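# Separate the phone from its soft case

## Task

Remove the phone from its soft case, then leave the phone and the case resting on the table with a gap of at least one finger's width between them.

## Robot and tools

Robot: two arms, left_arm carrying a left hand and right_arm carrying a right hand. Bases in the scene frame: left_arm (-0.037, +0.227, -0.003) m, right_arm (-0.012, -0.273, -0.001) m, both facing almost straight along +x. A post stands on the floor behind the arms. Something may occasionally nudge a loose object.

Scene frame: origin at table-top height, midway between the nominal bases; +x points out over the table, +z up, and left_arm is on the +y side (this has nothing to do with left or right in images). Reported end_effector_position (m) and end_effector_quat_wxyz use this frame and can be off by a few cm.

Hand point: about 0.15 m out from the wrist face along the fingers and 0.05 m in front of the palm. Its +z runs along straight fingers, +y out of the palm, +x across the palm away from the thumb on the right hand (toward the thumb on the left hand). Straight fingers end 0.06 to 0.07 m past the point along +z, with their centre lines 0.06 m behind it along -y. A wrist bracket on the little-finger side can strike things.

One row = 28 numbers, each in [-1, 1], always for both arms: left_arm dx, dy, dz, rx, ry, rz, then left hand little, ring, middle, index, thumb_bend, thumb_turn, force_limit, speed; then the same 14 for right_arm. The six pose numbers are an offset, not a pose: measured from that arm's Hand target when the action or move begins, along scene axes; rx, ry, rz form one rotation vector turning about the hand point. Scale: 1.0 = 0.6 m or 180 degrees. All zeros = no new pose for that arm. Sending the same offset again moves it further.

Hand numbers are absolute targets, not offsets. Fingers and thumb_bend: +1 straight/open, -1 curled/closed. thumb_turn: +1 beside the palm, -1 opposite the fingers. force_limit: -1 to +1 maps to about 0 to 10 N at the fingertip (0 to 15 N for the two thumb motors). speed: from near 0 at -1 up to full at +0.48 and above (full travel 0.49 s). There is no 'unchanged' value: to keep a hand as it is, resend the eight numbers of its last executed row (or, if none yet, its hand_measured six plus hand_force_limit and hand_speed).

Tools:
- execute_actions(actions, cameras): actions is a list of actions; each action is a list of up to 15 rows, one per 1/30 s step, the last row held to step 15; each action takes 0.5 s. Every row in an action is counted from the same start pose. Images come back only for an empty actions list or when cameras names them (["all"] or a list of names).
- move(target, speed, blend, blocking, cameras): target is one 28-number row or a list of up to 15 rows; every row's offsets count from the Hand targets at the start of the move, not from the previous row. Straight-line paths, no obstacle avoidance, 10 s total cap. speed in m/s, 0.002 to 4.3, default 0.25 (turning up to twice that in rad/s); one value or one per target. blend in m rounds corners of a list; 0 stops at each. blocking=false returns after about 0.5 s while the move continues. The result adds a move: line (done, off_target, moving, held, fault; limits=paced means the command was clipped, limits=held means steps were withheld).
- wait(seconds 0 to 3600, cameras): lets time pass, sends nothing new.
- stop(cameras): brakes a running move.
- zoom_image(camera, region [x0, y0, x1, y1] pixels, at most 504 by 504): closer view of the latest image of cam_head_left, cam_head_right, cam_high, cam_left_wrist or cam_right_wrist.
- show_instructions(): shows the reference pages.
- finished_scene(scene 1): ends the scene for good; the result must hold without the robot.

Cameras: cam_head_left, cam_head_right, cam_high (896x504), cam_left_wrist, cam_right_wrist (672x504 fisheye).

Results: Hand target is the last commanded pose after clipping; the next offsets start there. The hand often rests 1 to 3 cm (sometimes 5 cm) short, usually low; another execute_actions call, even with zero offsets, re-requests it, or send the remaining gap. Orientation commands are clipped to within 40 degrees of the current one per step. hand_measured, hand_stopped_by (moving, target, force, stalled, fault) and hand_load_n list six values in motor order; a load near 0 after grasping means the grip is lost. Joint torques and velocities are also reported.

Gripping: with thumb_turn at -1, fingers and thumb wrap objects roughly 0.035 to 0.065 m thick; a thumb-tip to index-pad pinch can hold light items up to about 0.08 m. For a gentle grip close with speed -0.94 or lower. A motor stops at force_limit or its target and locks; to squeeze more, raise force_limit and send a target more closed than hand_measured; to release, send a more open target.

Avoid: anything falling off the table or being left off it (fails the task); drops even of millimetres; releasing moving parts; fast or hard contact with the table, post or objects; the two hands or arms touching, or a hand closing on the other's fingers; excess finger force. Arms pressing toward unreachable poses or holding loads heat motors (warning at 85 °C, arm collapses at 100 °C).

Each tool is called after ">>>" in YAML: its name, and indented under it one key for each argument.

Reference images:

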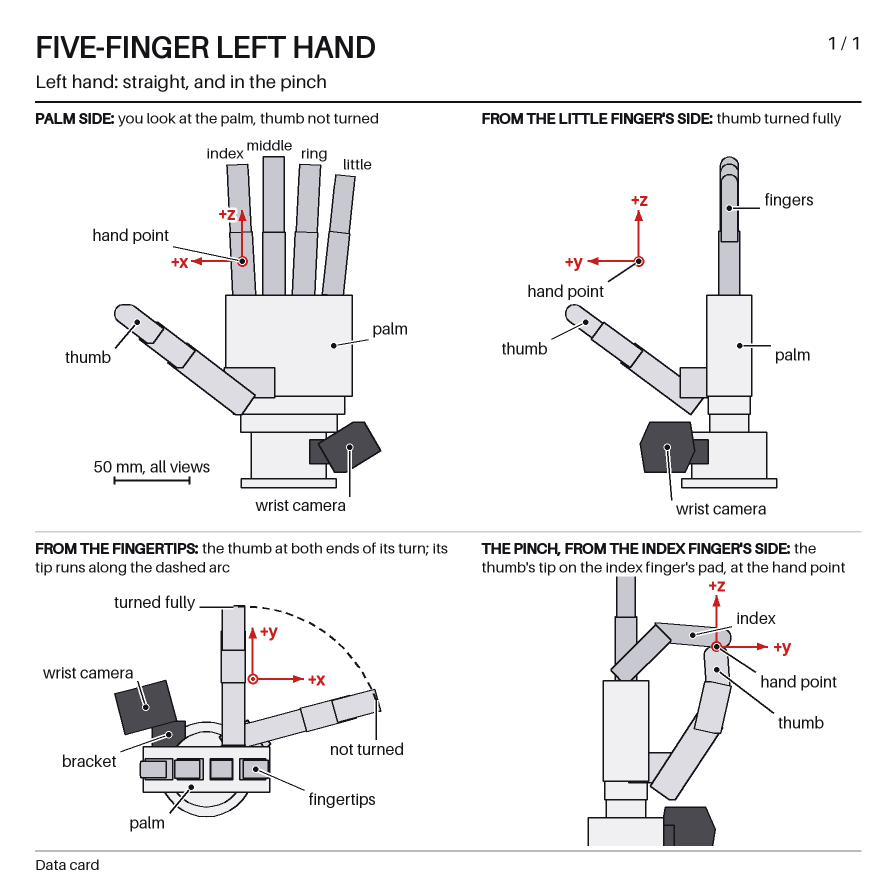

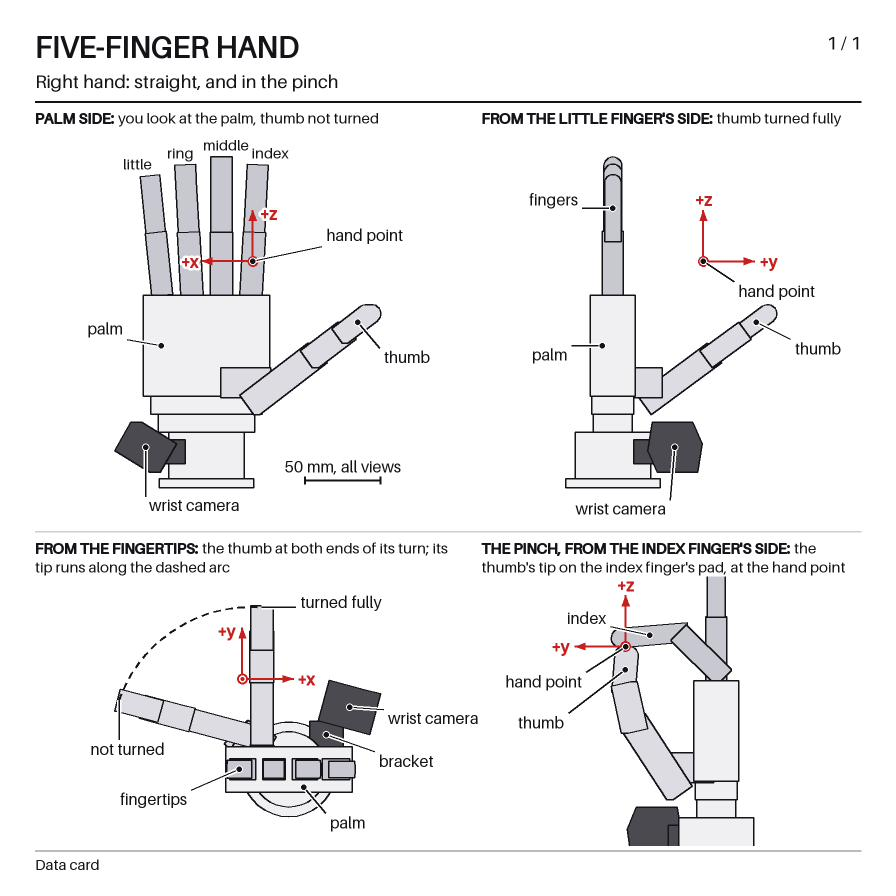

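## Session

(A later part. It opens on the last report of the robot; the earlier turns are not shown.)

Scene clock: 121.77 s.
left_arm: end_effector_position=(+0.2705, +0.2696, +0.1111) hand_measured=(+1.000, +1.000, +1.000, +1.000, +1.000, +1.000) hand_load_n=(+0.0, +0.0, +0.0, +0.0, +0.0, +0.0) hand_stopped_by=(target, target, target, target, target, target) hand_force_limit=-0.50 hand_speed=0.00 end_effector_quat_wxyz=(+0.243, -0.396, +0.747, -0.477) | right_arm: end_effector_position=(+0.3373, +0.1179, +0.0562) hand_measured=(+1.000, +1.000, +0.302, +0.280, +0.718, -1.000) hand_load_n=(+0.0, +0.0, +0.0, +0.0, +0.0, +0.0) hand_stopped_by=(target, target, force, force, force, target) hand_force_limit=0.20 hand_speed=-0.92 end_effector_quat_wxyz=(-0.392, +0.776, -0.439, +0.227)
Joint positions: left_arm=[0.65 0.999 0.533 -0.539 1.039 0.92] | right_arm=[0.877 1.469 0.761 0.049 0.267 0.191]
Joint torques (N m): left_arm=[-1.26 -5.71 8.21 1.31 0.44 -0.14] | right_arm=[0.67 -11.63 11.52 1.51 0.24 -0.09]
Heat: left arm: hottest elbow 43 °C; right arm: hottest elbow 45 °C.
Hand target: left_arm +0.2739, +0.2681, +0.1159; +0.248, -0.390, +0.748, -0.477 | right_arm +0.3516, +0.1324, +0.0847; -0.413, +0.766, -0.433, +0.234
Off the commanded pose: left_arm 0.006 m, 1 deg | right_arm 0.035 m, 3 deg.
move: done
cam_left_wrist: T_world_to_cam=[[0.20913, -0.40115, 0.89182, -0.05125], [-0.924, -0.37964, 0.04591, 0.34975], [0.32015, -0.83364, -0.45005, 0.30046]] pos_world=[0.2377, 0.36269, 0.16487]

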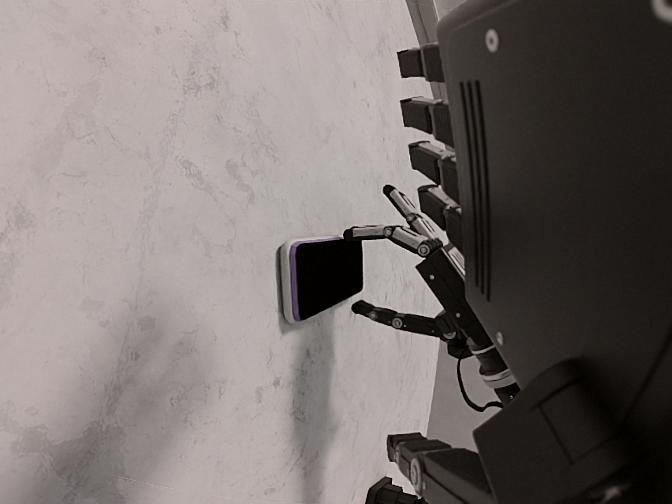

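>>> move:
  target:
    - [0,0,0,0,0,0,1,1,1,1,1,1,-0.5,0,0,0,0,0,0,0,1,1,0.5,0.5,1,-1,-0.75,-0.5]
    - [0,0,0,0,0,0,1,1,1,1,1,1,-0.5,0,-0.0193,-0.0187,-0.0887,0,0,0,1,1,0.5,0.5,1,-1,-0.75,-0.5]
  speed: 0.05
  cameras: ["cam_left_wrist","cam_right_wrist"]

>>> zoom_image:
  camera: "cam_left_wrist"
  region: [260, 200, 420, 340]

Scene clock: 129.57 s.
left_arm: end_effector_position=(+0.2705, +0.2696, +0.1111) hand_measured=(+1.000, +1.000, +1.000, +1.000, +1.000, +1.000) hand_load_n=(+0.0, +0.0, +0.0, +0.0, +0.0, -0.5) hand_stopped_by=(target, target, target, target, target, target) hand_force_limit=-0.50 hand_speed=0.00 end_effector_quat_wxyz=(+0.243, -0.396, +0.747, -0.477) | right_arm: end_effector_position=(+0.3367, +0.1171, +0.0287) hand_measured=(+1.000, +1.000, +0.500, +0.500, +1.000, -1.000) hand_load_n=(+0.0, +0.0, +0.0, +0.0, +0.0, +0.0) hand_stopped_by=(target, target, target, target, target, target) hand_force_limit=-0.75 hand_speed=-0.50 end_effector_quat_wxyz=(-0.404, +0.770, -0.438, +0.230)
Joint positions: left_arm=[0.65 0.999 0.533 -0.539 1.039 0.92] | right_arm=[0.877 1.527 0.709 0.188 0.267 0.19]
Joint torques (N m): left_arm=[-1.55 -5.83 8.06 1.32 0.46 -0.14] | right_arm=[0.91 -9.88 7.13 3.23 0.34 -0.07]
Heat: left arm: hottest elbow 42 °C; right arm: hottest elbow 46 °C.
Hand target: left_arm +0.2739, +0.2681, +0.1159; +0.248, -0.390, +0.748, -0.477 | right_arm +0.3401, +0.1212, +0.0316; -0.413, +0.766, -0.433, +0.234
Off the commanded pose: left_arm 0.006 m, 1 deg | right_arm 0.006 m, 1 deg.
move: done
cam_left_wrist: T_world_to_cam=[[0.20913, -0.40115, 0.89182, -0.05125], [-0.924, -0.37964, 0.04591, 0.34975], [0.32015, -0.83364, -0.45005, 0.30046]] pos_world=[0.2377, 0.36269, 0.16487]
cam_right_wrist: T_world_to_cam=[[-0.2985, -0.52216, -0.79891, 0.18584], [-0.94365, 0.28682, 0.16511, 0.25831], [0.14293, 0.80317, -0.57835, -0.00745]] pos_world=[0.30029, 0.02893, 0.10151]

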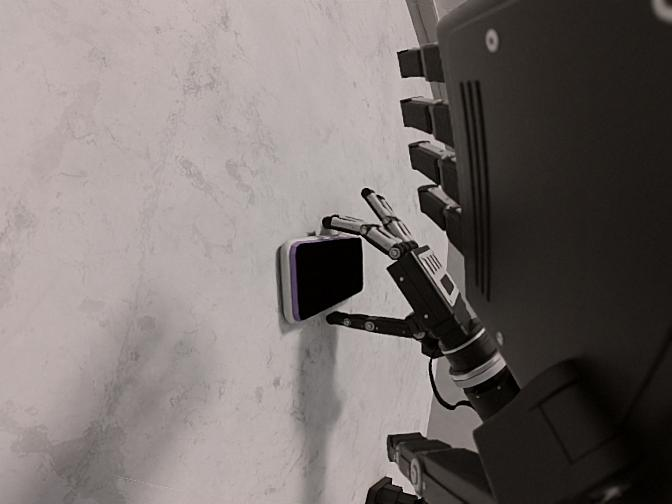

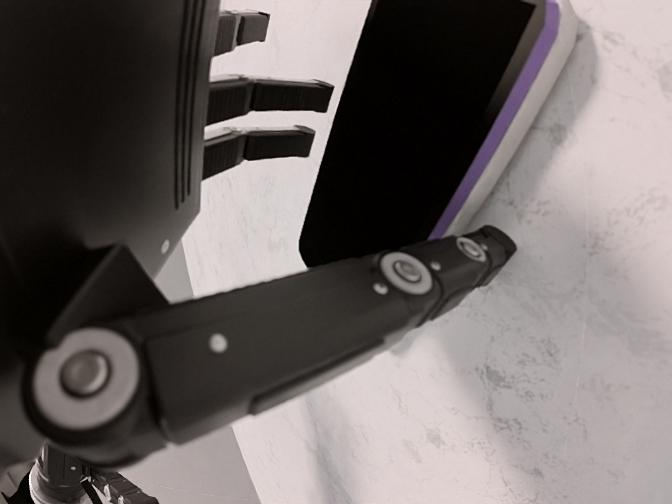

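Scaled by 3.150 from the camera's image (finer frame: 960x720).

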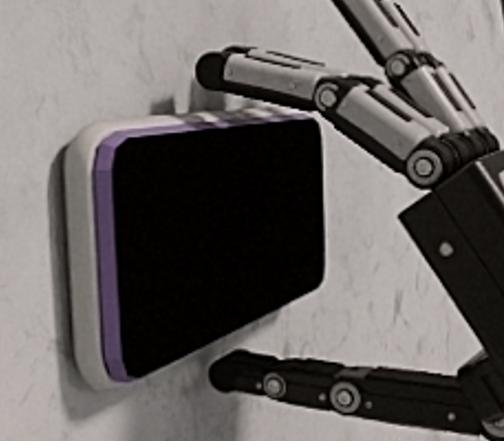

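>>> move:
  target: [0,0,0,0,0,0,1,1,1,1,1,1,-0.5,0,0,0,-0.003,-0.0086,0.0143,0,1,1,0.5,0.5,1,-1,-0.75,-0.5]
  speed: 0.05
  cameras: ["cam_left_wrist"]

>>> zoom_image:
  camera: "cam_left_wrist"
  region: [260, 200, 420, 340]

Scene clock: 132.60 s.
left_arm: end_effector_position=(+0.2705, +0.2696, +0.1111) hand_measured=(+1.000, +1.000, +1.000, +1.000, +1.000, +1.000) hand_load_n=(+0.0, +0.0, -0.5, +0.0, +0.0, -0.5) hand_stopped_by=(target, target, target, target, target, target) hand_force_limit=-0.50 hand_speed=0.00 end_effector_quat_wxyz=(+0.243, -0.396, +0.747, -0.477) | right_arm: end_effector_position=(+0.3307, +0.1126, +0.0217) hand_measured=(+1.000, +1.000, +0.500, +0.500, +1.000, -1.000) hand_load_n=(+0.0, +0.0, +0.0, +0.0, +0.0, +0.0) hand_stopped_by=(target, target, target, target, target, target) hand_force_limit=-0.75 hand_speed=-0.50 end_effector_quat_wxyz=(-0.389, +0.779, -0.438, +0.223)
Joint positions: left_arm=[0.65 0.999 0.533 -0.539 1.039 0.92] | right_arm=[0.877 1.528 0.709 0.152 0.259 0.19]
Joint torques (N m): left_arm=[-1.26 -5.6 8.09 1.25 0.44 -0.13] | right_arm=[0.44 -9.58 9.91 1.11 0.07 0.03]
Heat: left arm: hottest elbow 42 °C; right arm: hottest elbow 45 °C.
Hand target: left_arm +0.2739, +0.2681, +0.1159; +0.248, -0.390, +0.748, -0.477 | right_arm +0.3400, +0.1211, +0.0297; -0.392, +0.777, -0.439, +0.223
Off the commanded pose: left_arm 0.006 m, 1 deg | right_arm 0.015 m, 0 deg.
move: off_target (right_arm)
cam_left_wrist: T_world_to_cam=[[0.20913, -0.40115, 0.89182, -0.05125], [-0.924, -0.37964, 0.04591, 0.34975], [0.32015, -0.83364, -0.45005, 0.30046]] pos_world=[0.2377, 0.36269, 0.16487]

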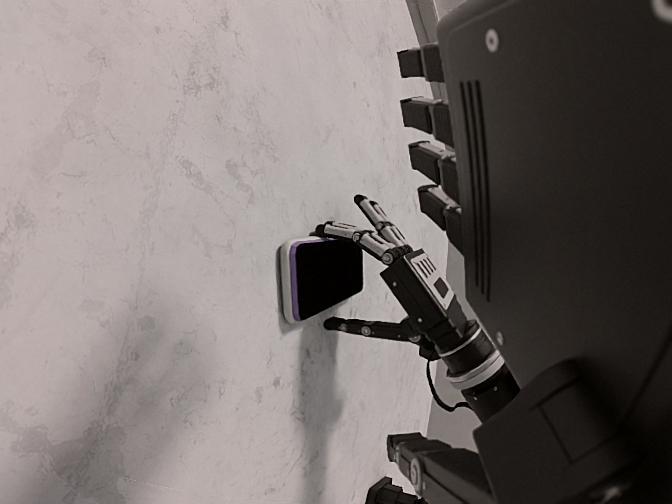

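Scaled by 3.150 from the camera's image (finer frame: 960x720).

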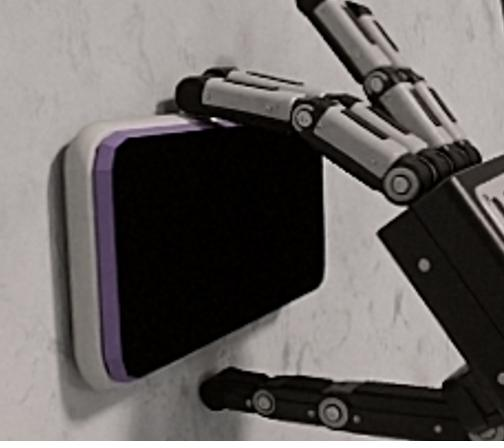

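>>> move:
  target: [0,0,0,0,0,0,1,1,1,1,1,1,-0.5,0,0.005,0.004,0.012,0,0,0,1,1,0.5,0.5,1,-1,-0.75,-0.5]
  speed: 0.05

Scene clock: 134.33 s.
left_arm: end_effector_position=(+0.2705, +0.2696, +0.1111) hand_measured=(+1.000, +1.000, +1.000, +1.000, +1.000, +1.000) hand_load_n=(+0.0, +0.0, -0.5, +0.0, +0.0, +0.0) hand_stopped_by=(target, target, target, target, target, target) hand_force_limit=-0.50 hand_speed=0.00 end_effector_quat_wxyz=(+0.243, -0.396, +0.747, -0.477) | right_arm: end_effector_position=(+0.3311, +0.1132, +0.0228) hand_measured=(+1.000, +1.000, +0.500, +0.500, +1.000, -1.000) hand_load_n=(+0.0, +0.0, +0.0, +0.0, +0.0, +0.0) hand_stopped_by=(target, target, target, target, target, target) hand_force_limit=-0.75 hand_speed=-0.50 end_effector_quat_wxyz=(-0.383, +0.782, -0.439, +0.222)
Joint positions: left_arm=[0.65 0.999 0.533 -0.539 1.039 0.92] | right_arm=[0.877 1.528 0.723 0.124 0.258 0.19]
Joint torques (N m): left_arm=[-1.38 -5.66 8.12 1.33 0.46 -0.15] | right_arm=[0.21 -10.34 10.28 1.2 0.01 0.02]
Heat: left arm: hottest elbow 42 °C; right arm: hottest elbow 45 °C.
Hand target: left_arm +0.2739, +0.2681, +0.1159; +0.248, -0.390, +0.748, -0.477 | right_arm +0.3430, +0.1236, +0.0369; -0.392, +0.777, -0.439, +0.223
Off the commanded pose: left_arm 0.006 m, 1 deg | right_arm 0.021 m, 1 deg.
move: off_target (right_arm)

>>> move:
  target: [0,0,0,0,0,0,1,1,1,1,1,1,-0.5,0,0.002,0.001,0.010,0.003,-0.005,0,1,1,0.5,0.5,1,-1,-0.75,-0.5]
  speed: 0.05

Scene clock: 135.27 s.
left_arm: end_effector_position=(+0.2705, +0.2696, +0.1111) hand_measured=(+1.000, +1.000, +1.000, +1.000, +1.000, +1.000) hand_load_n=(+0.0, +0.0, +0.0, +0.0, +0.0, +0.0) hand_stopped_by=(target, target, target, target, target, target) hand_force_limit=-0.50 hand_speed=0.00 end_effector_quat_wxyz=(+0.243, -0.396, +0.747, -0.477) | right_arm: end_effector_position=(+0.3311, +0.1132, +0.0228) hand_measured=(+1.000, +1.000, +0.500, +0.500, +1.000, -1.000) hand_load_n=(+0.0, -0.5, +0.0, +0.0, +0.0, +0.0) hand_stopped_by=(target, target, target, target, target, target) hand_force_limit=-0.75 hand_speed=-0.50 end_effector_quat_wxyz=(-0.383, +0.782, -0.439, +0.222)
Joint positions: left_arm=[0.65 0.999 0.533 -0.539 1.039 0.92] | right_arm=[0.877 1.528 0.723 0.124 0.258 0.19]
Joint torques (N m): left_arm=[-1.67 -5.77 8.16 1.28 0.46 -0.13] | right_arm=[0.32 -11.46 9.91 1.72 0.19 -0.02]
Heat: left arm: hottest elbow 42 °C; right arm: hottest elbow 45 °C.
Hand target: left_arm +0.2739, +0.2681, +0.1159; +0.248, -0.390, +0.748, -0.477 | right_arm +0.3442, +0.1241, +0.0428; -0.399, +0.773, -0.437, +0.227
Off the commanded pose: left_arm 0.006 m, 1 deg | right_arm 0.026 m, 2 deg.
move: off_target (right_arm)

>>> move:
  target: [0,0,0,0,0,0,1,1,1,1,1,1,-0.5,0,0.0,0.0,0.010,0,0,0,1,1,0.5,0.5,1,-1,-0.75,-0.5]
  speed: 0.05

Scene clock: 136.10 s.
left_arm: end_effector_position=(+0.2705, +0.2696, +0.1111) hand_measured=(+1.000, +1.000, +1.000, +1.000, +1.000, +1.000) hand_load_n=(+0.0, -0.5, +0.0, +0.0, +0.0, -0.5) hand_stopped_by=(target, target, target, target, target, target) hand_force_limit=-0.50 hand_speed=0.00 end_effector_quat_wxyz=(+0.243, -0.396, +0.747, -0.477) | right_arm: end_effector_position=(+0.3297, +0.1115, +0.0232) hand_measured=(+1.000, +1.000, +0.500, +0.500, +1.000, -1.000) hand_load_n=(+0.0, +0.0, +0.0, +0.0, +0.0, +0.0) hand_stopped_by=(target, target, target, target, target, target) hand_force_limit=-0.75 hand_speed=-0.50 end_effector_quat_wxyz=(-0.380, +0.784, -0.439, +0.221)
Joint positions: left_arm=[0.65 0.999 0.533 -0.539 1.039 0.92] | right_arm=[0.877 1.522 0.723 0.11 0.258 0.19]
Joint torques (N m): left_arm=[-1.26 -5.6 8.08 1.33 0.47 -0.15] | right_arm=[0.38 -12.04 10.39 1.44 0.2 -0.02]
Heat: left arm: hottest elbow 42 °C; right arm: hottest elbow 45 °C.
Hand target: left_arm +0.2739, +0.2681, +0.1159; +0.248, -0.390, +0.748, -0.477 | right_arm +0.3442, +0.1241, +0.0488; -0.399, +0.773, -0.437, +0.227
Off the commanded pose: left_arm 0.006 m, 1 deg | right_arm 0.032 m, 3 deg.
move: off_target (right_arm)

>>> move:
  target: [0,0,0,0,0,0,1,1,1,1,1,1,-0.5,0,0.006,0.004,0.006,0.003,-0.005,0,1,1,0.5,0.5,1,-1,-0.75,-0.5]
  speed: 0.05
  cameras: ["cam_left_wrist"]

>>> zoom_image:
  camera: "cam_left_wrist"
  region: [260, 200, 420, 340]

Scene clock: 137.40 s.
left_arm: end_effector_position=(+0.2705, +0.2696, +0.1111) hand_measured=(+1.000, +1.000, +1.000, +1.000, +1.000, +1.000) hand_load_n=(+0.0, +0.0, +0.0, +0.0, +0.0, -0.5) hand_stopped_by=(target, target, target, target, target, target) hand_force_limit=-0.50 hand_speed=0.00 end_effector_quat_wxyz=(+0.243, -0.396, +0.747, -0.477) | right_arm: end_effector_position=(+0.3297, +0.1115, +0.0232) hand_measured=(+1.000, +1.000, +0.500, +0.500, +1.000, -1.000) hand_load_n=(+0.0, +0.0, +0.0, +0.0, +0.0, +0.0) hand_stopped_by=(target, target, target, target, target, target) hand_force_limit=-0.75 hand_speed=-0.50 end_effector_quat_wxyz=(-0.380, +0.784, -0.439, +0.221)
Joint positions: left_arm=[0.65 0.999 0.533 -0.539 1.039 0.92] | right_arm=[0.877 1.522 0.723 0.11 0.258 0.19]
Joint torques (N m): left_arm=[-1.55 -5.83 7.99 1.32 0.46 -0.14] | right_arm=[0.26 -12.16 10.47 2.22 0.33 -0.07]
Heat: left arm: hottest elbow 42 °C; right arm: hottest elbow 45 °C.
Hand target: left_arm +0.2739, +0.2681, +0.1159; +0.248, -0.390, +0.748, -0.477 | right_arm +0.3478, +0.1265, +0.0524; -0.406, +0.770, -0.435, +0.231
Off the commanded pose: left_arm 0.006 m, 1 deg | right_arm 0.037 m, 4 deg.
move: off_target (right_arm)
cam_left_wrist: T_world_to_cam=[[0.20913, -0.40115, 0.89182, -0.05125], [-0.924, -0.37964, 0.04591, 0.34975], [0.32015, -0.83364, -0.45005, 0.30046]] pos_world=[0.2377, 0.36269, 0.16487]

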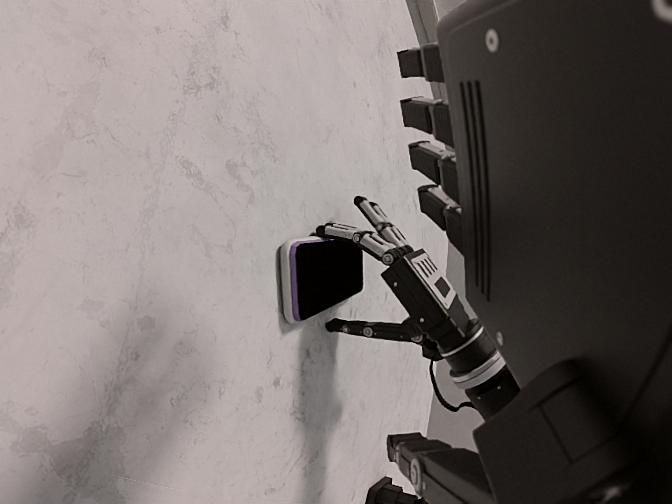

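Scaled by 3.150 from the camera's image (finer frame: 960x720).

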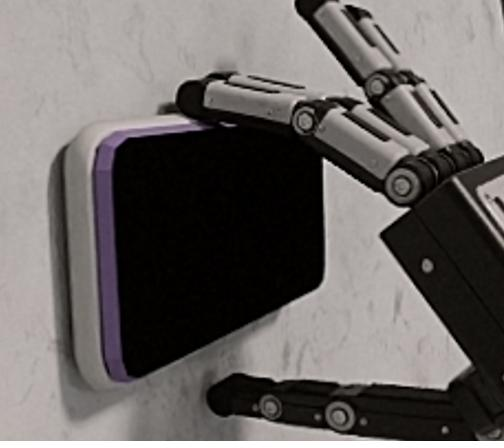

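>>> move:
  target: [0,0,0,0,0,0,1,1,1,1,1,1,-0.5,0,0.0,0.0,0.004,0.0045,-0.0075,0,1,1,0.5,0.5,1,-1,-0.75,-0.5]
  speed: 0.05

Scene clock: 138.83 s.
left_arm: end_effector_position=(+0.2705, +0.2696, +0.1111) hand_measured=(+1.000, +1.000, +1.000, +1.000, +1.000, +1.000) hand_load_n=(+0.0, +0.0, +0.0, -0.5, +0.0, -0.5) hand_stopped_by=(target, target, target, target, target, target) hand_force_limit=-0.50 hand_speed=0.00 end_effector_quat_wxyz=(+0.243, -0.396, +0.747, -0.477) | right_arm: end_effector_position=(+0.3337, +0.1137, +0.0300) hand_measured=(+1.000, +1.000, +0.500, +0.500, +1.000, -1.000) hand_load_n=(+0.0, +0.0, +0.0, +0.0, +0.0, +0.0) hand_stopped_by=(target, target, target, target, target, target) hand_force_limit=-0.75 hand_speed=-0.50 end_effector_quat_wxyz=(-0.389, +0.778, -0.438, +0.227)
Joint positions: left_arm=[0.65 0.999 0.533 -0.539 1.039 0.92] | right_arm=[0.877 1.514 0.723 0.128 0.266 0.187]
Joint torques (N m): left_arm=[-1.2 -5.89 8.05 1.29 0.45 -0.15] | right_arm=[0.56 -11.81 9.2 3.19 0.34 -0.06]
Heat: left arm: hottest elbow 41 °C; right arm: hottest elbow 45 °C.
Hand target: left_arm +0.2739, +0.2681, +0.1159; +0.248, -0.390, +0.748, -0.477 | right_arm +0.3478, +0.1265, +0.0549; -0.417, +0.764, -0.432, +0.237
Off the commanded pose: left_arm 0.006 m, 1 deg | right_arm 0.031 m, 4 deg.
move: off_target (right_arm)

>>> move:
  target: [0,0,0,0,0,0,1,1,1,1,1,1,-0.5,0,-0.0105,-0.0142,-0.039,-0.0045,0.0075,0,1,1,0.5,0.5,1,-1,-0.75,-0.5]
  speed: 0.05
  cameras: ["cam_left_wrist"]

>>> zoom_image:
  camera: "cam_left_wrist"
  region: [260, 200, 420, 340]

Scene clock: 141.33 s.
left_arm: end_effector_position=(+0.2705, +0.2696, +0.1111) hand_measured=(+1.000, +1.000, +1.000, +1.000, +1.000, +1.000) hand_load_n=(-0.5, +0.0, +0.0, +0.0, +0.0, -0.5) hand_stopped_by=(target, target, target, target, target, target) hand_force_limit=-0.50 hand_speed=0.00 end_effector_quat_wxyz=(+0.243, -0.396, +0.747, -0.477) | right_arm: end_effector_position=(+0.3353, +0.1167, +0.0293) hand_measured=(+1.000, +1.000, +0.500, +0.500, +1.000, -1.000) hand_load_n=(-0.5, +0.0, +0.0, +0.0, +0.0, +0.0) hand_stopped_by=(target, target, target, target, target, target) hand_force_limit=-0.75 hand_speed=-0.50 end_effector_quat_wxyz=(-0.398, +0.774, -0.437, +0.227)
Joint positions: left_arm=[0.65 0.999 0.533 -0.539 1.039 0.92] | right_arm=[0.877 1.523 0.717 0.163 0.262 0.187]
Joint torques (N m): left_arm=[-1.26 -5.77 8.09 1.29 0.46 -0.15] | right_arm=[0.15 -9.82 7.17 3.23 0.09 -0.05]
Heat: left arm: hottest elbow 41 °C; right arm: hottest elbow 45 °C.
Hand target: left_arm +0.2739, +0.2681, +0.1159; +0.248, -0.390, +0.748, -0.477 | right_arm +0.3416, +0.1181, +0.0316; -0.407, +0.769, -0.435, +0.231
Off the commanded pose: left_arm 0.006 m, 1 deg | right_arm 0.007 m, 1 deg.
move: done
cam_left_wrist: T_world_to_cam=[[0.20913, -0.40115, 0.89182, -0.05125], [-0.924, -0.37964, 0.04591, 0.34975], [0.32015, -0.83364, -0.45005, 0.30046]] pos_world=[0.2377, 0.36269, 0.16487]

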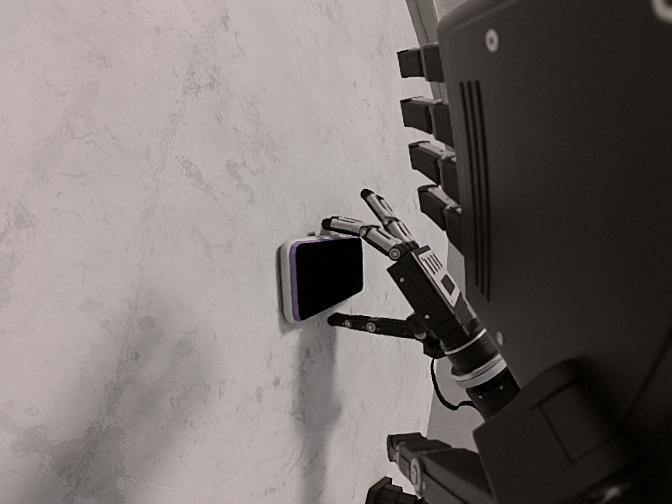

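Scaled by 3.150 from the camera's image (finer frame: 960x720).

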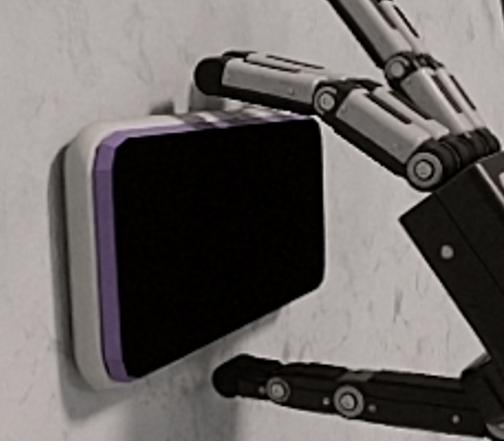

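>>> move:
  target: [0,0,0,0,0,0,1,1,1,1,1,1,-0.5,0,-0.001,-0.003,-0.0055,0,0,0,1,1,0.5,0.5,1,-1,-0.75,-0.5]
  speed: 0.05

Scene clock: 142.47 s.
left_arm: end_effector_position=(+0.2705, +0.2696, +0.1111) hand_measured=(+1.000, +1.000, +1.000, +1.000, +1.000, +1.000) hand_load_n=(+0.0, +0.0, +0.0, +0.0, +0.0, +0.0) hand_stopped_by=(target, target, target, target, target, target) hand_force_limit=-0.50 hand_speed=0.00 end_effector_quat_wxyz=(+0.243, -0.396, +0.747, -0.477) | right_arm: end_effector_position=(+0.3343, +0.1159, +0.0268) hand_measured=(+1.000, +1.000, +0.500, +0.500, +1.000, -1.000) hand_load_n=(-0.5, +0.0, -0.5, +0.0, -0.5, +0.0) hand_stopped_by=(target, target, target, target, target, target) hand_force_limit=-0.75 hand_speed=-0.50 end_effector_quat_wxyz=(-0.400, +0.774, -0.436, +0.227)
Joint positions: left_arm=[0.65 0.999 0.533 -0.539 1.039 0.92] | right_arm=[0.877 1.526 0.709 0.175 0.26 0.187]
Joint torques (N m): left_arm=[-1.32 -5.66 8.13 1.25 0.45 -0.16] | right_arm=[0.03 -9.76 7.06 3.21 0.09 -0.06]
Heat: left arm: hottest elbow 41 °C; right arm: hottest elbow 45 °C.
Hand target: left_arm +0.2739, +0.2681, +0.1159; +0.248, -0.390, +0.748, -0.477 | right_arm +0.3410, +0.1163, +0.0284; -0.407, +0.769, -0.435, +0.231
Off the commanded pose: left_arm 0.006 m, 1 deg | right_arm 0.007 m, 1 deg.
move: done

>>> move:
  target: [0,0,0,0,0,0,1,1,1,1,1,1,-0.5,0,0,0,0,0,0,0,1,1,0.0,0.0,0.55,-1,-0.75,-0.92]
  cameras: ["cam_left_wrist"]

>>> zoom_image:
  camera: "cam_left_wrist"
  region: [260, 200, 420, 340]

Scene clock: 144.47 s.
left_arm: end_effector_position=(+0.2705, +0.2696, +0.1111) hand_measured=(+1.000, +1.000, +1.000, +1.000, +1.000, +1.000) hand_load_n=(+0.0, +0.0, +0.0, +0.0, +0.0, -0.5) hand_stopped_by=(target, target, target, target, target, target) hand_force_limit=-0.50 hand_speed=0.00 end_effector_quat_wxyz=(+0.243, -0.396, +0.747, -0.477) | right_arm: end_effector_position=(+0.3349, +0.1167, +0.0276) hand_measured=(+1.000, +1.000, +0.300, +0.278, +0.882, -1.000) hand_load_n=(+0.0, +0.0, +1.0, +1.5, +2.0, +0.0) hand_stopped_by=(target, target, force, force, force, target) hand_force_limit=-0.75 hand_speed=-0.92 end_effector_quat_wxyz=(-0.402, +0.773, -0.436, +0.227)
Joint positions: left_arm=[0.65 0.999 0.533 -0.539 1.039 0.92] | right_arm=[0.877 1.526 0.709 0.18 0.26 0.187]
Joint torques (N m): left_arm=[-1.61 -5.71 8.09 1.24 0.44 -0.15] | right_arm=[0.03 -9.7 7.05 3 0.09 -0.06]
Heat: left arm: hottest elbow 41 °C; right arm: hottest elbow 45 °C.
Hand target: left_arm +0.2739, +0.2681, +0.1159; +0.248, -0.390, +0.748, -0.477 | right_arm +0.3409, +0.1163, +0.0282; -0.407, +0.769, -0.435, +0.231
Off the commanded pose: left_arm 0.006 m, 1 deg | right_arm 0.006 m, 1 deg.
move: done
cam_left_wrist: T_world_to_cam=[[0.20913, -0.40115, 0.89182, -0.05125], [-0.924, -0.37964, 0.04591, 0.34975], [0.32015, -0.83364, -0.45005, 0.30046]] pos_world=[0.2377, 0.36269, 0.16487]

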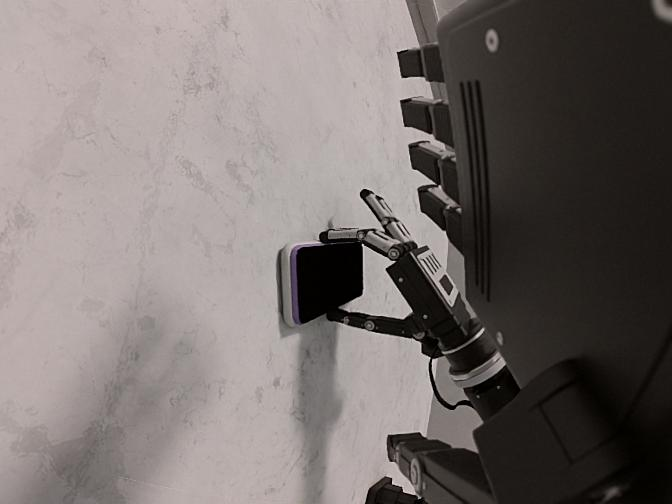

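Scaled by 3.150 from the camera's image (finer frame: 960x720).

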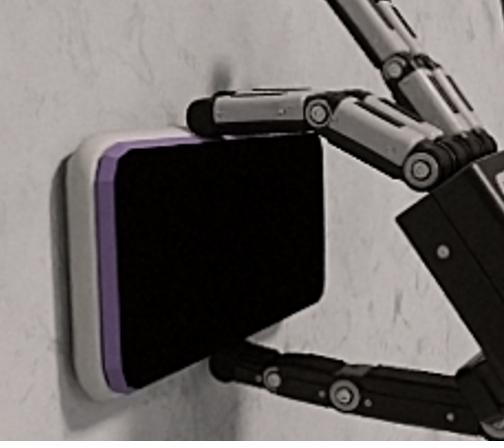

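>>> move:
  target: [0,0,0,0,0,0,1,1,1,1,1,1,-0.5,0,0,0,0,0,0,0,1,1,-0.1,-0.1,0.45,-1,0.2,-0.92]
  cameras: ["cam_left_wrist","cam_right_wrist"]

>>> zoom_image:
  camera: "cam_left_wrist"
  region: [260, 200, 420, 340]

Scene clock: 145.70 s.
left_arm: end_effector_position=(+0.2705, +0.2696, +0.1111) hand_measured=(+1.000, +1.000, +1.000, +1.000, +1.000, +1.000) hand_load_n=(+0.0, +0.0, +0.0, +0.0, +0.0, -0.5) hand_stopped_by=(target, target, target, target, target, target) hand_force_limit=-0.50 hand_speed=0.00 end_effector_quat_wxyz=(+0.243, -0.396, +0.747, -0.477) | right_arm: end_effector_position=(+0.3353, +0.1172, +0.0282) hand_measured=(+1.000, +1.000, +0.234, +0.212, +0.864, -1.000) hand_load_n=(+0.0, +0.0, +6.0, +6.0, +11.0, +0.0) hand_stopped_by=(target, target, force, force, force, target) hand_force_limit=0.20 hand_speed=-0.92 end_effector_quat_wxyz=(-0.403, +0.772, -0.436, +0.227)
Joint positions: left_arm=[0.65 0.999 0.533 -0.539 1.039 0.92] | right_arm=[0.877 1.526 0.709 0.183 0.26 0.187]
Joint torques (N m): left_arm=[-1.2 -5.54 8.13 1.21 0.48 -0.14] | right_arm=[0.09 -9.7 7.05 2.86 0.09 -0.06]
Heat: left arm: hottest elbow 41 °C; right arm: hottest elbow 45 °C.
Hand target: left_arm +0.2739, +0.2681, +0.1159; +0.248, -0.390, +0.748, -0.477 | right_arm +0.3409, +0.1163, +0.0282; -0.407, +0.769, -0.435, +0.231
Off the commanded pose: left_arm 0.006 m, 1 deg | right_arm 0.006 m, 1 deg.
move: done
cam_left_wrist: T_world_to_cam=[[0.20913, -0.40115, 0.89182, -0.05125], [-0.924, -0.37964, 0.04591, 0.34975], [0.32015, -0.83364, -0.45005, 0.30046]] pos_world=[0.2377, 0.36269, 0.16487]
cam_right_wrist: T_world_to_cam=[[-0.29795, -0.52602, -0.79657, 0.18527], [-0.94498, 0.28057, 0.16818, 0.25818], [0.13503, 0.80286, -0.58068, -0.00489]] pos_world=[0.29984, 0.02895, 0.10132]

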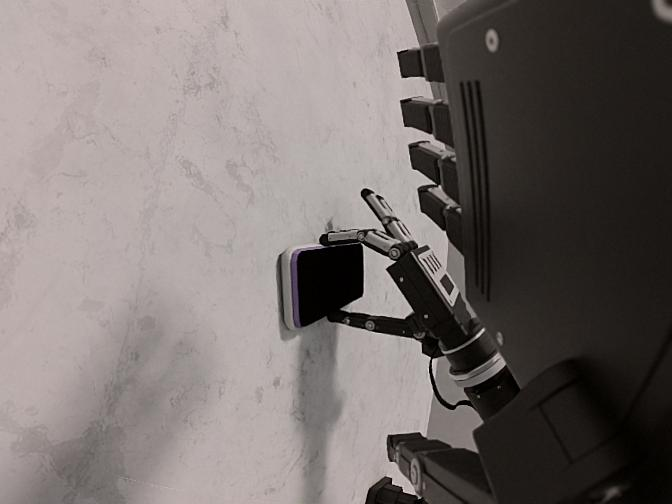

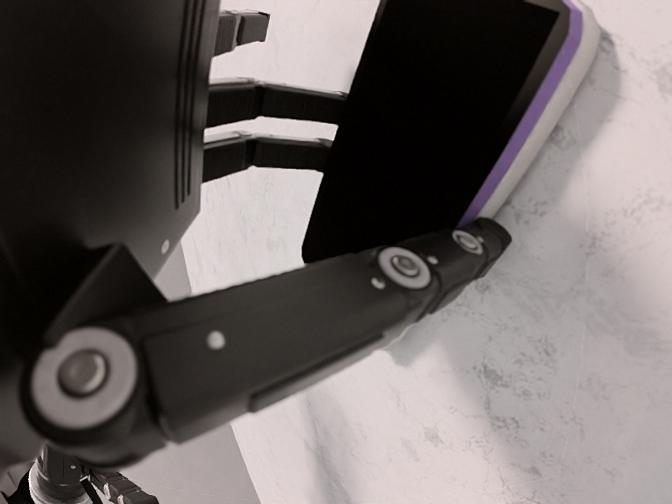

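Scaled by 3.150 from the camera's image (finer frame: 960x720).

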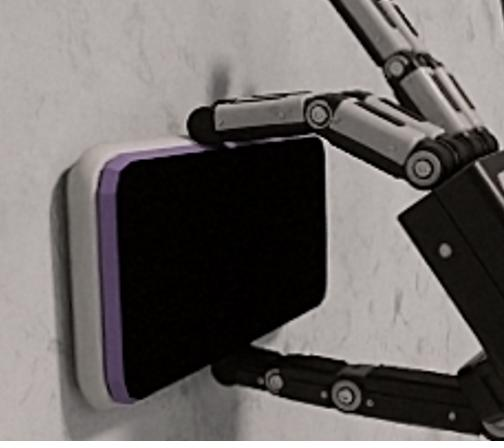

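>>> move:
  target: [0,0,0,0,0,0,1,1,1,1,1,1,-0.5,0,0.01,0.01,0.05,0,0,0,1,1,-0.1,-0.1,0.45,-1,0.2,-0.92]
  speed: 0.04
  cameras: ["cam_left_wrist","cam_right_wrist"]

>>> zoom_image:
  camera: "cam_left_wrist"
  region: [260, 200, 420, 340]

Scene clock: 147.57 s.
left_arm: end_effector_position=(+0.2705, +0.2696, +0.1111) hand_measured=(+1.000, +1.000, +1.000, +1.000, +1.000, +1.000) hand_load_n=(+0.0, +0.0, +0.0, +0.0, +0.0, -0.5) hand_stopped_by=(target, target, target, target, target, target) hand_force_limit=-0.50 hand_speed=0.00 end_effector_quat_wxyz=(+0.243, -0.396, +0.747, -0.477) | right_arm: end_effector_position=(+0.3289, +0.1100, +0.0289) hand_measured=(+1.000, +1.000, +0.234, +0.212, +0.864, -1.000) hand_load_n=(+0.0, +0.0, +5.5, +6.0, +11.0, +0.5) hand_stopped_by=(target, target, force, force, force, target) hand_force_limit=0.20 hand_speed=-0.92 end_effector_quat_wxyz=(-0.385, +0.781, -0.438, +0.223)
Joint positions: left_arm=[0.65 0.999 0.533 -0.539 1.039 0.92] | right_arm=[0.877 1.504 0.714 0.114 0.259 0.187]
Joint torques (N m): left_arm=[-1.32 -5.95 8.14 1.31 0.47 -0.14] | right_arm=[-0.09 -12.16 10.88 1.39 0.12 -0.07]
Heat: left arm: hottest elbow 41 °C; right arm: hottest elbow 45 °C.
Hand target: left_arm +0.2739, +0.2681, +0.1159; +0.248, -0.390, +0.748, -0.477 | right_arm +0.3468, +0.1222, +0.0582; -0.407, +0.769, -0.435, +0.231
Off the commanded pose: left_arm 0.006 m, 1 deg | right_arm 0.037 m, 3 deg.
move: off_target (right_arm)
cam_left_wrist: T_world_to_cam=[[0.20913, -0.40115, 0.89182, -0.05125], [-0.924, -0.37964, 0.04591, 0.34975], [0.32015, -0.83364, -0.45005, 0.30046]] pos_world=[0.2377, 0.36269, 0.16487]
cam_right_wrist: T_world_to_cam=[[-0.31904, -0.55071, -0.77132, 0.18906], [-0.94037, 0.28525, 0.1853, 0.25137], [0.11797, 0.78444, -0.60888, 0.01065]] pos_world=[0.29544, 0.02406, 0.10573]

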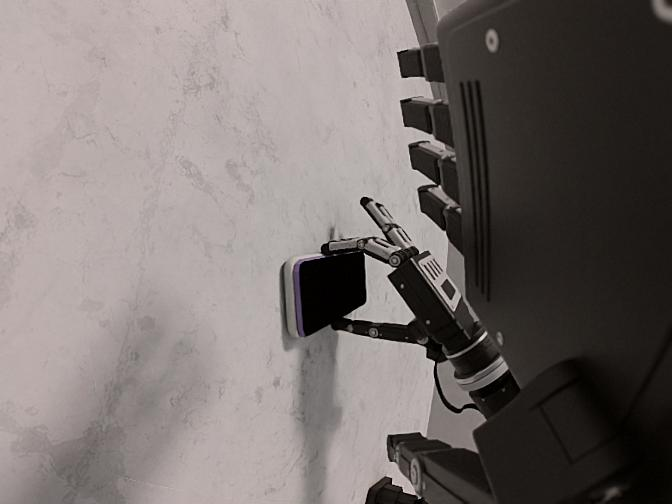

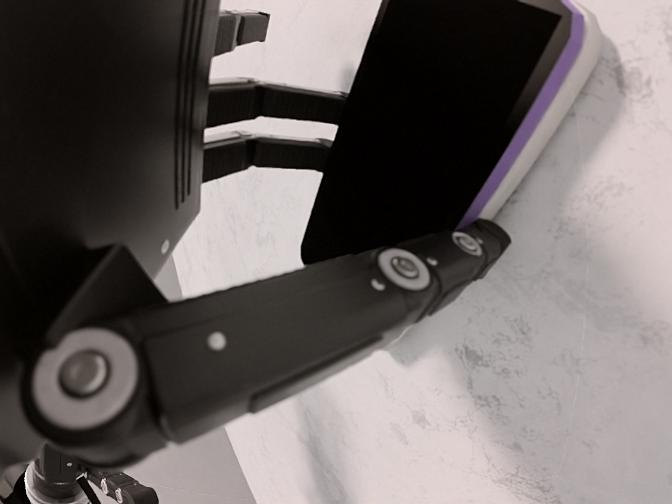

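Scaled by 3.150 from the camera's image (finer frame: 960x720).

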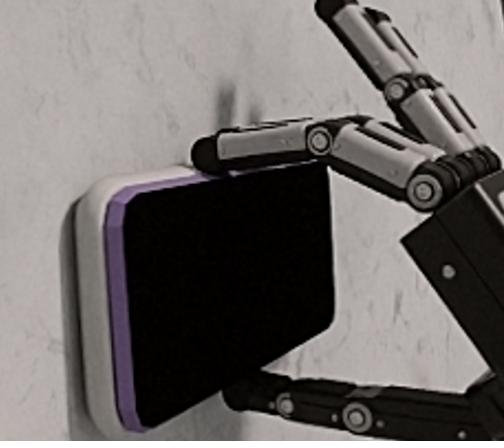

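>>> move:
  target: [0,0,0,0,0,0,1,1,1,1,1,1,-0.5,0,0.005,0.005,0.025,0,0,0,1,1,-0.1,-0.1,0.45,-1,0.2,-0.92]
  speed: 0.04
  cameras: ["cam_left_wrist","cam_right_wrist"]

>>> zoom_image:
  camera: "cam_left_wrist"
  region: [260, 200, 420, 340]

Scene clock: 149.13 s.
left_arm: end_effector_position=(+0.2705, +0.2696, +0.1111) hand_measured=(+1.000, +1.000, +1.000, +1.000, +1.000, +1.000) hand_load_n=(+0.0, +0.0, +0.0, +0.0, +0.0, -0.5) hand_stopped_by=(target, target, target, target, target, target) hand_force_limit=-0.50 hand_speed=0.00 end_effector_quat_wxyz=(+0.243, -0.396, +0.747, -0.477) | right_arm: end_effector_position=(+0.3255, +0.1057, +0.0318) hand_measured=(+1.000, +1.000, +0.234, +0.212, +0.864, -1.000) hand_load_n=(+0.0, +0.0, +5.5, +5.5, +10.5, +0.0) hand_stopped_by=(target, target, force, force, force, target) hand_force_limit=0.20 hand_speed=-0.92 end_effector_quat_wxyz=(-0.371, +0.788, -0.438, +0.221)
Joint positions: left_arm=[0.65 0.999 0.533 -0.539 1.039 0.92] | right_arm=[0.877 1.487 0.726 0.056 0.259 0.186]
Joint torques (N m): left_arm=[-1.2 -5.89 8.16 1.24 0.45 -0.14] | right_arm=[-0.09 -12.69 12.25 1.72 0.13 -0.07]
Heat: left arm: hottest elbow 41 °C; right arm: hottest elbow 45 °C.
Hand target: left_arm +0.2739, +0.2681, +0.1159; +0.248, -0.390, +0.748, -0.477 | right_arm +0.3499, +0.1252, +0.0732; -0.406, +0.770, -0.435, +0.231
Off the commanded pose: left_arm 0.006 m, 1 deg | right_arm 0.052 m, 5 deg.
move: off_target (right_arm)
cam_left_wrist: T_world_to_cam=[[0.20913, -0.40115, 0.89182, -0.05125], [-0.924, -0.37964, 0.04591, 0.34975], [0.32015, -0.83364, -0.45005, 0.30046]] pos_world=[0.2377, 0.36269, 0.16487]
cam_right_wrist: T_world_to_cam=[[-0.33361, -0.56903, -0.7516, 0.19387], [-0.93681, 0.28918, 0.19689, 0.2469], [0.10531, 0.76979, -0.62955, 0.02243]] pos_world=[0.29362, 0.02165, 0.11122]

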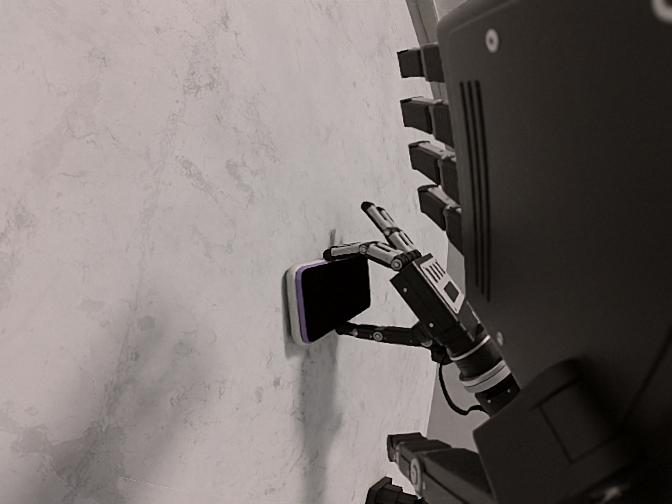

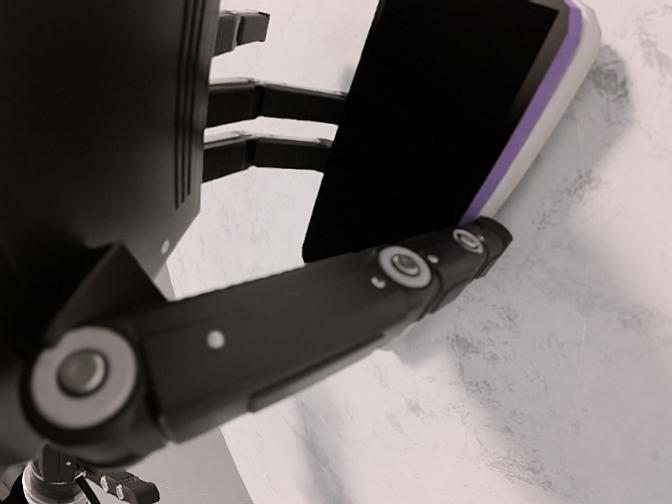

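Scaled by 3.150 from the camera's image (finer frame: 960x720).

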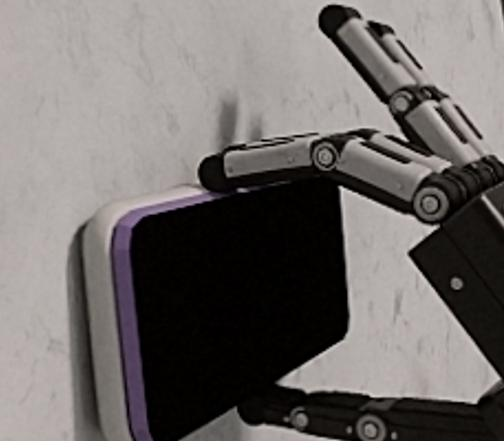

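>>> move:
  target: [0,0,0,0,0,0,1,1,1,1,1,1,-0.5,0,0.005,0.005,0.04,0,0,0,1,1,-0.1,-0.1,0.45,-1,0.2,-0.92]
  speed: 0.04
  cameras: ["cam_left_wrist","cam_right_wrist"]

>>> zoom_image:
  camera: "cam_left_wrist"
  region: [260, 200, 420, 380]

Scene clock: 151.03 s.
left_arm: end_effector_position=(+0.2705, +0.2696, +0.1111) hand_measured=(+1.000, +1.000, +1.000, +1.000, +1.000, +1.000) hand_load_n=(+0.0, +0.0, +0.0, +0.0, +0.0, +0.0) hand_stopped_by=(target, target, target, target, target, target) hand_force_limit=-0.50 hand_speed=0.00 end_effector_quat_wxyz=(+0.243, -0.396, +0.747, -0.477) | right_arm: end_effector_position=(+0.3290, +0.1095, +0.0543) hand_measured=(+1.000, +1.000, +0.234, +0.212, +0.864, -1.000) hand_load_n=(+0.0, +0.0, +5.5, +5.5, +10.5, -0.5) hand_stopped_by=(target, target, force, force, force, target) hand_force_limit=0.20 hand_speed=-0.92 end_effector_quat_wxyz=(-0.371, +0.789, -0.438, +0.221)
Joint positions: left_arm=[0.65 0.999 0.533 -0.539 1.039 0.92] | right_arm=[0.876 1.451 0.766 -0.021 0.258 0.185]
Joint torques (N m): left_arm=[-1.38 -5.89 8.1 1.31 0.46 -0.13] | right_arm=[-0.09 -12.51 12.81 1.74 0.12 -0.06]
Heat: left arm: hottest elbow 41 °C; right arm: hottest elbow 45 °C.
Hand target: left_arm +0.2739, +0.2681, +0.1159; +0.248, -0.390, +0.748, -0.477 | right_arm +0.3529, +0.1283, +0.0973; -0.407, +0.769, -0.435, +0.231
Off the commanded pose: left_arm 0.006 m, 1 deg | right_arm 0.053 m, 5 deg.
move: off_target (right_arm)
cam_left_wrist: T_world_to_cam=[[0.20913, -0.40115, 0.89182, -0.05125], [-0.924, -0.37964, 0.04591, 0.34975], [0.32015, -0.83364, -0.45005, 0.30046]] pos_world=[0.2377, 0.36269, 0.16487]
cam_right_wrist: T_world_to_cam=[[-0.33376, -0.57023, -0.75063, 0.21428], [-0.93685, 0.28894, 0.19706, 0.2448], [0.10451, 0.769, -0.63065, 0.03381]] pos_world=[0.29732, 0.02545, 0.13392]

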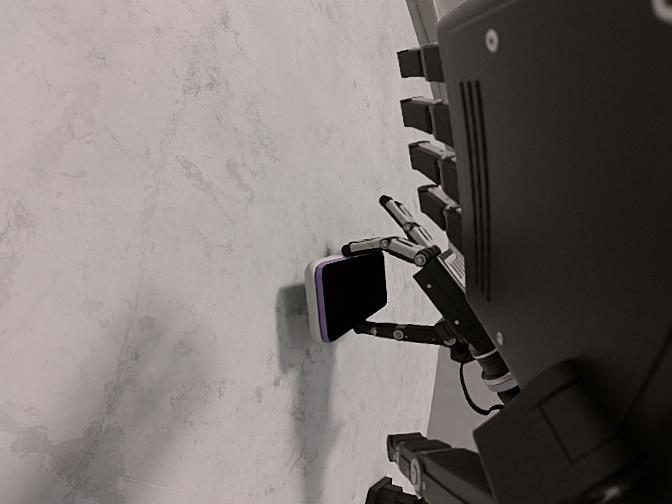

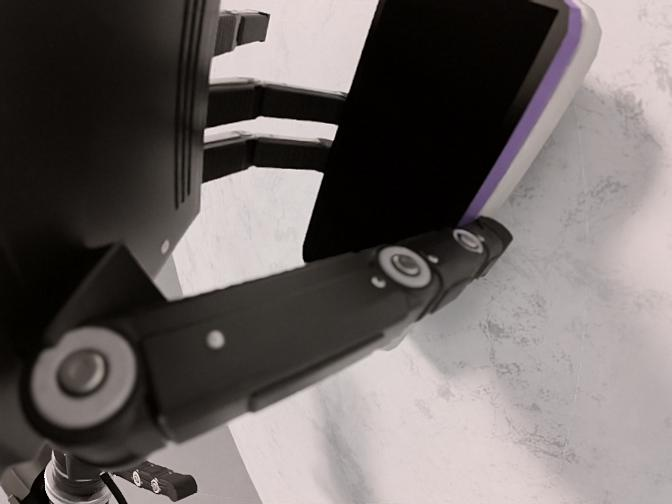

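Scaled by 2.800 from the camera's image (finer frame: 960x720).

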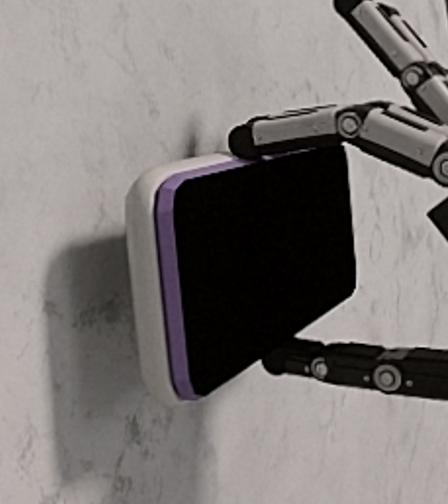

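>>> move:
  target: [0,0,0,0,0,0,1,1,1,1,1,1,-0.5,0,-0.0298,-0.0205,-0.1063,0,0,0,1,1,-0.1,-0.1,0.45,-1,0.2,-0.92]
  speed: 0.04
  cameras: ["cam_left_wrist","cam_right_wrist"]

>>> zoom_image:
  camera: "cam_left_wrist"
  region: [260, 200, 420, 380]

Scene clock: 157.90 s.
left_arm: end_effector_position=(+0.2705, +0.2696, +0.1111) hand_measured=(+1.000, +1.000, +1.000, +1.000, +1.000, +1.000) hand_load_n=(+0.0, -0.5, +0.0, +0.0, +0.0, +0.0) hand_stopped_by=(target, target, target, target, target, target) hand_force_limit=-0.50 hand_speed=0.00 end_effector_quat_wxyz=(+0.243, -0.396, +0.747, -0.477) | right_arm: end_effector_position=(+0.3294, +0.1086, +0.0285) hand_measured=(+1.000, +1.000, +0.234, +0.212, +0.864, -1.000) hand_load_n=(+0.0, +0.0, +5.0, +5.0, +11.5, -0.5) hand_stopped_by=(target, target, force, force, force, target) hand_force_limit=0.20 hand_speed=-0.92 end_effector_quat_wxyz=(-0.393, +0.777, -0.437, +0.227)
Joint positions: left_arm=[0.65 0.999 0.533 -0.539 1.039 0.92] | right_arm=[0.876 1.502 0.698 0.149 0.262 0.185]
Joint torques (N m): left_arm=[-1.2 -5.71 8.12 1.29 0.46 -0.11] | right_arm=[0.91 -9.35 7.57 3.47 0.37 0.03]
Heat: left arm: hottest elbow 40 °C; right arm: hottest elbow 46 °C.
Hand target: left_arm +0.2739, +0.2681, +0.1159; +0.248, -0.390, +0.748, -0.477 | right_arm +0.3351, +0.1160, +0.0337; -0.407, +0.769, -0.435, +0.231
Off the commanded pose: left_arm 0.006 m, 1 deg | right_arm 0.011 m, 2 deg.
move: off_target (right_arm)
cam_left_wrist: T_world_to_cam=[[0.20913, -0.40115, 0.89182, -0.05125], [-0.924, -0.37964, 0.04591, 0.34975], [0.32015, -0.83364, -0.45005, 0.30046]] pos_world=[0.2377, 0.36269, 0.16487]
cam_right_wrist: T_world_to_cam=[[-0.30834, -0.54048, -0.78282, 0.18382], [-0.94251, 0.28504, 0.17444, 0.25343], [0.12885, 0.7916, -0.5973, 0.0067]] pos_world=[0.29468, 0.02181, 0.10369]

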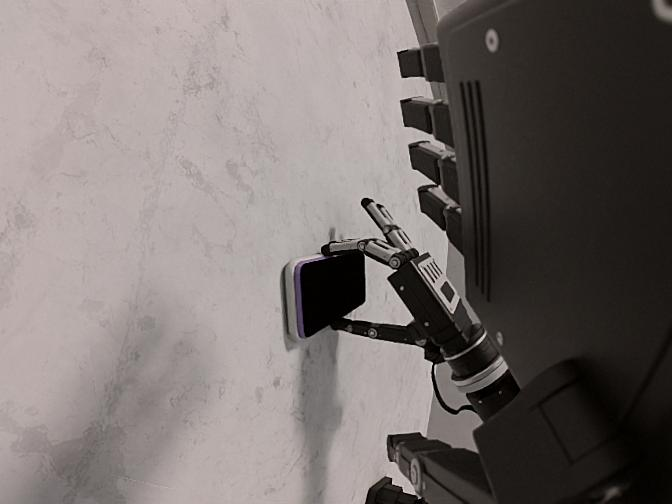

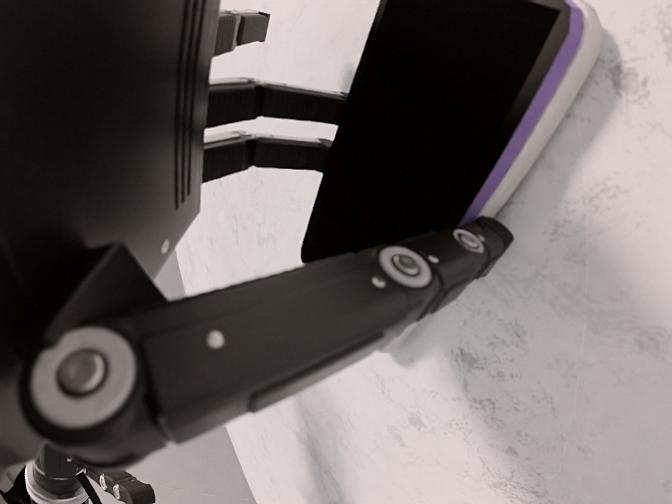

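Scaled by 2.800 from the camera's image (finer frame: 960x720).

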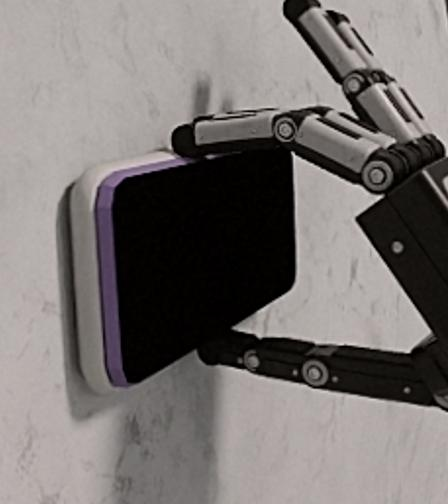

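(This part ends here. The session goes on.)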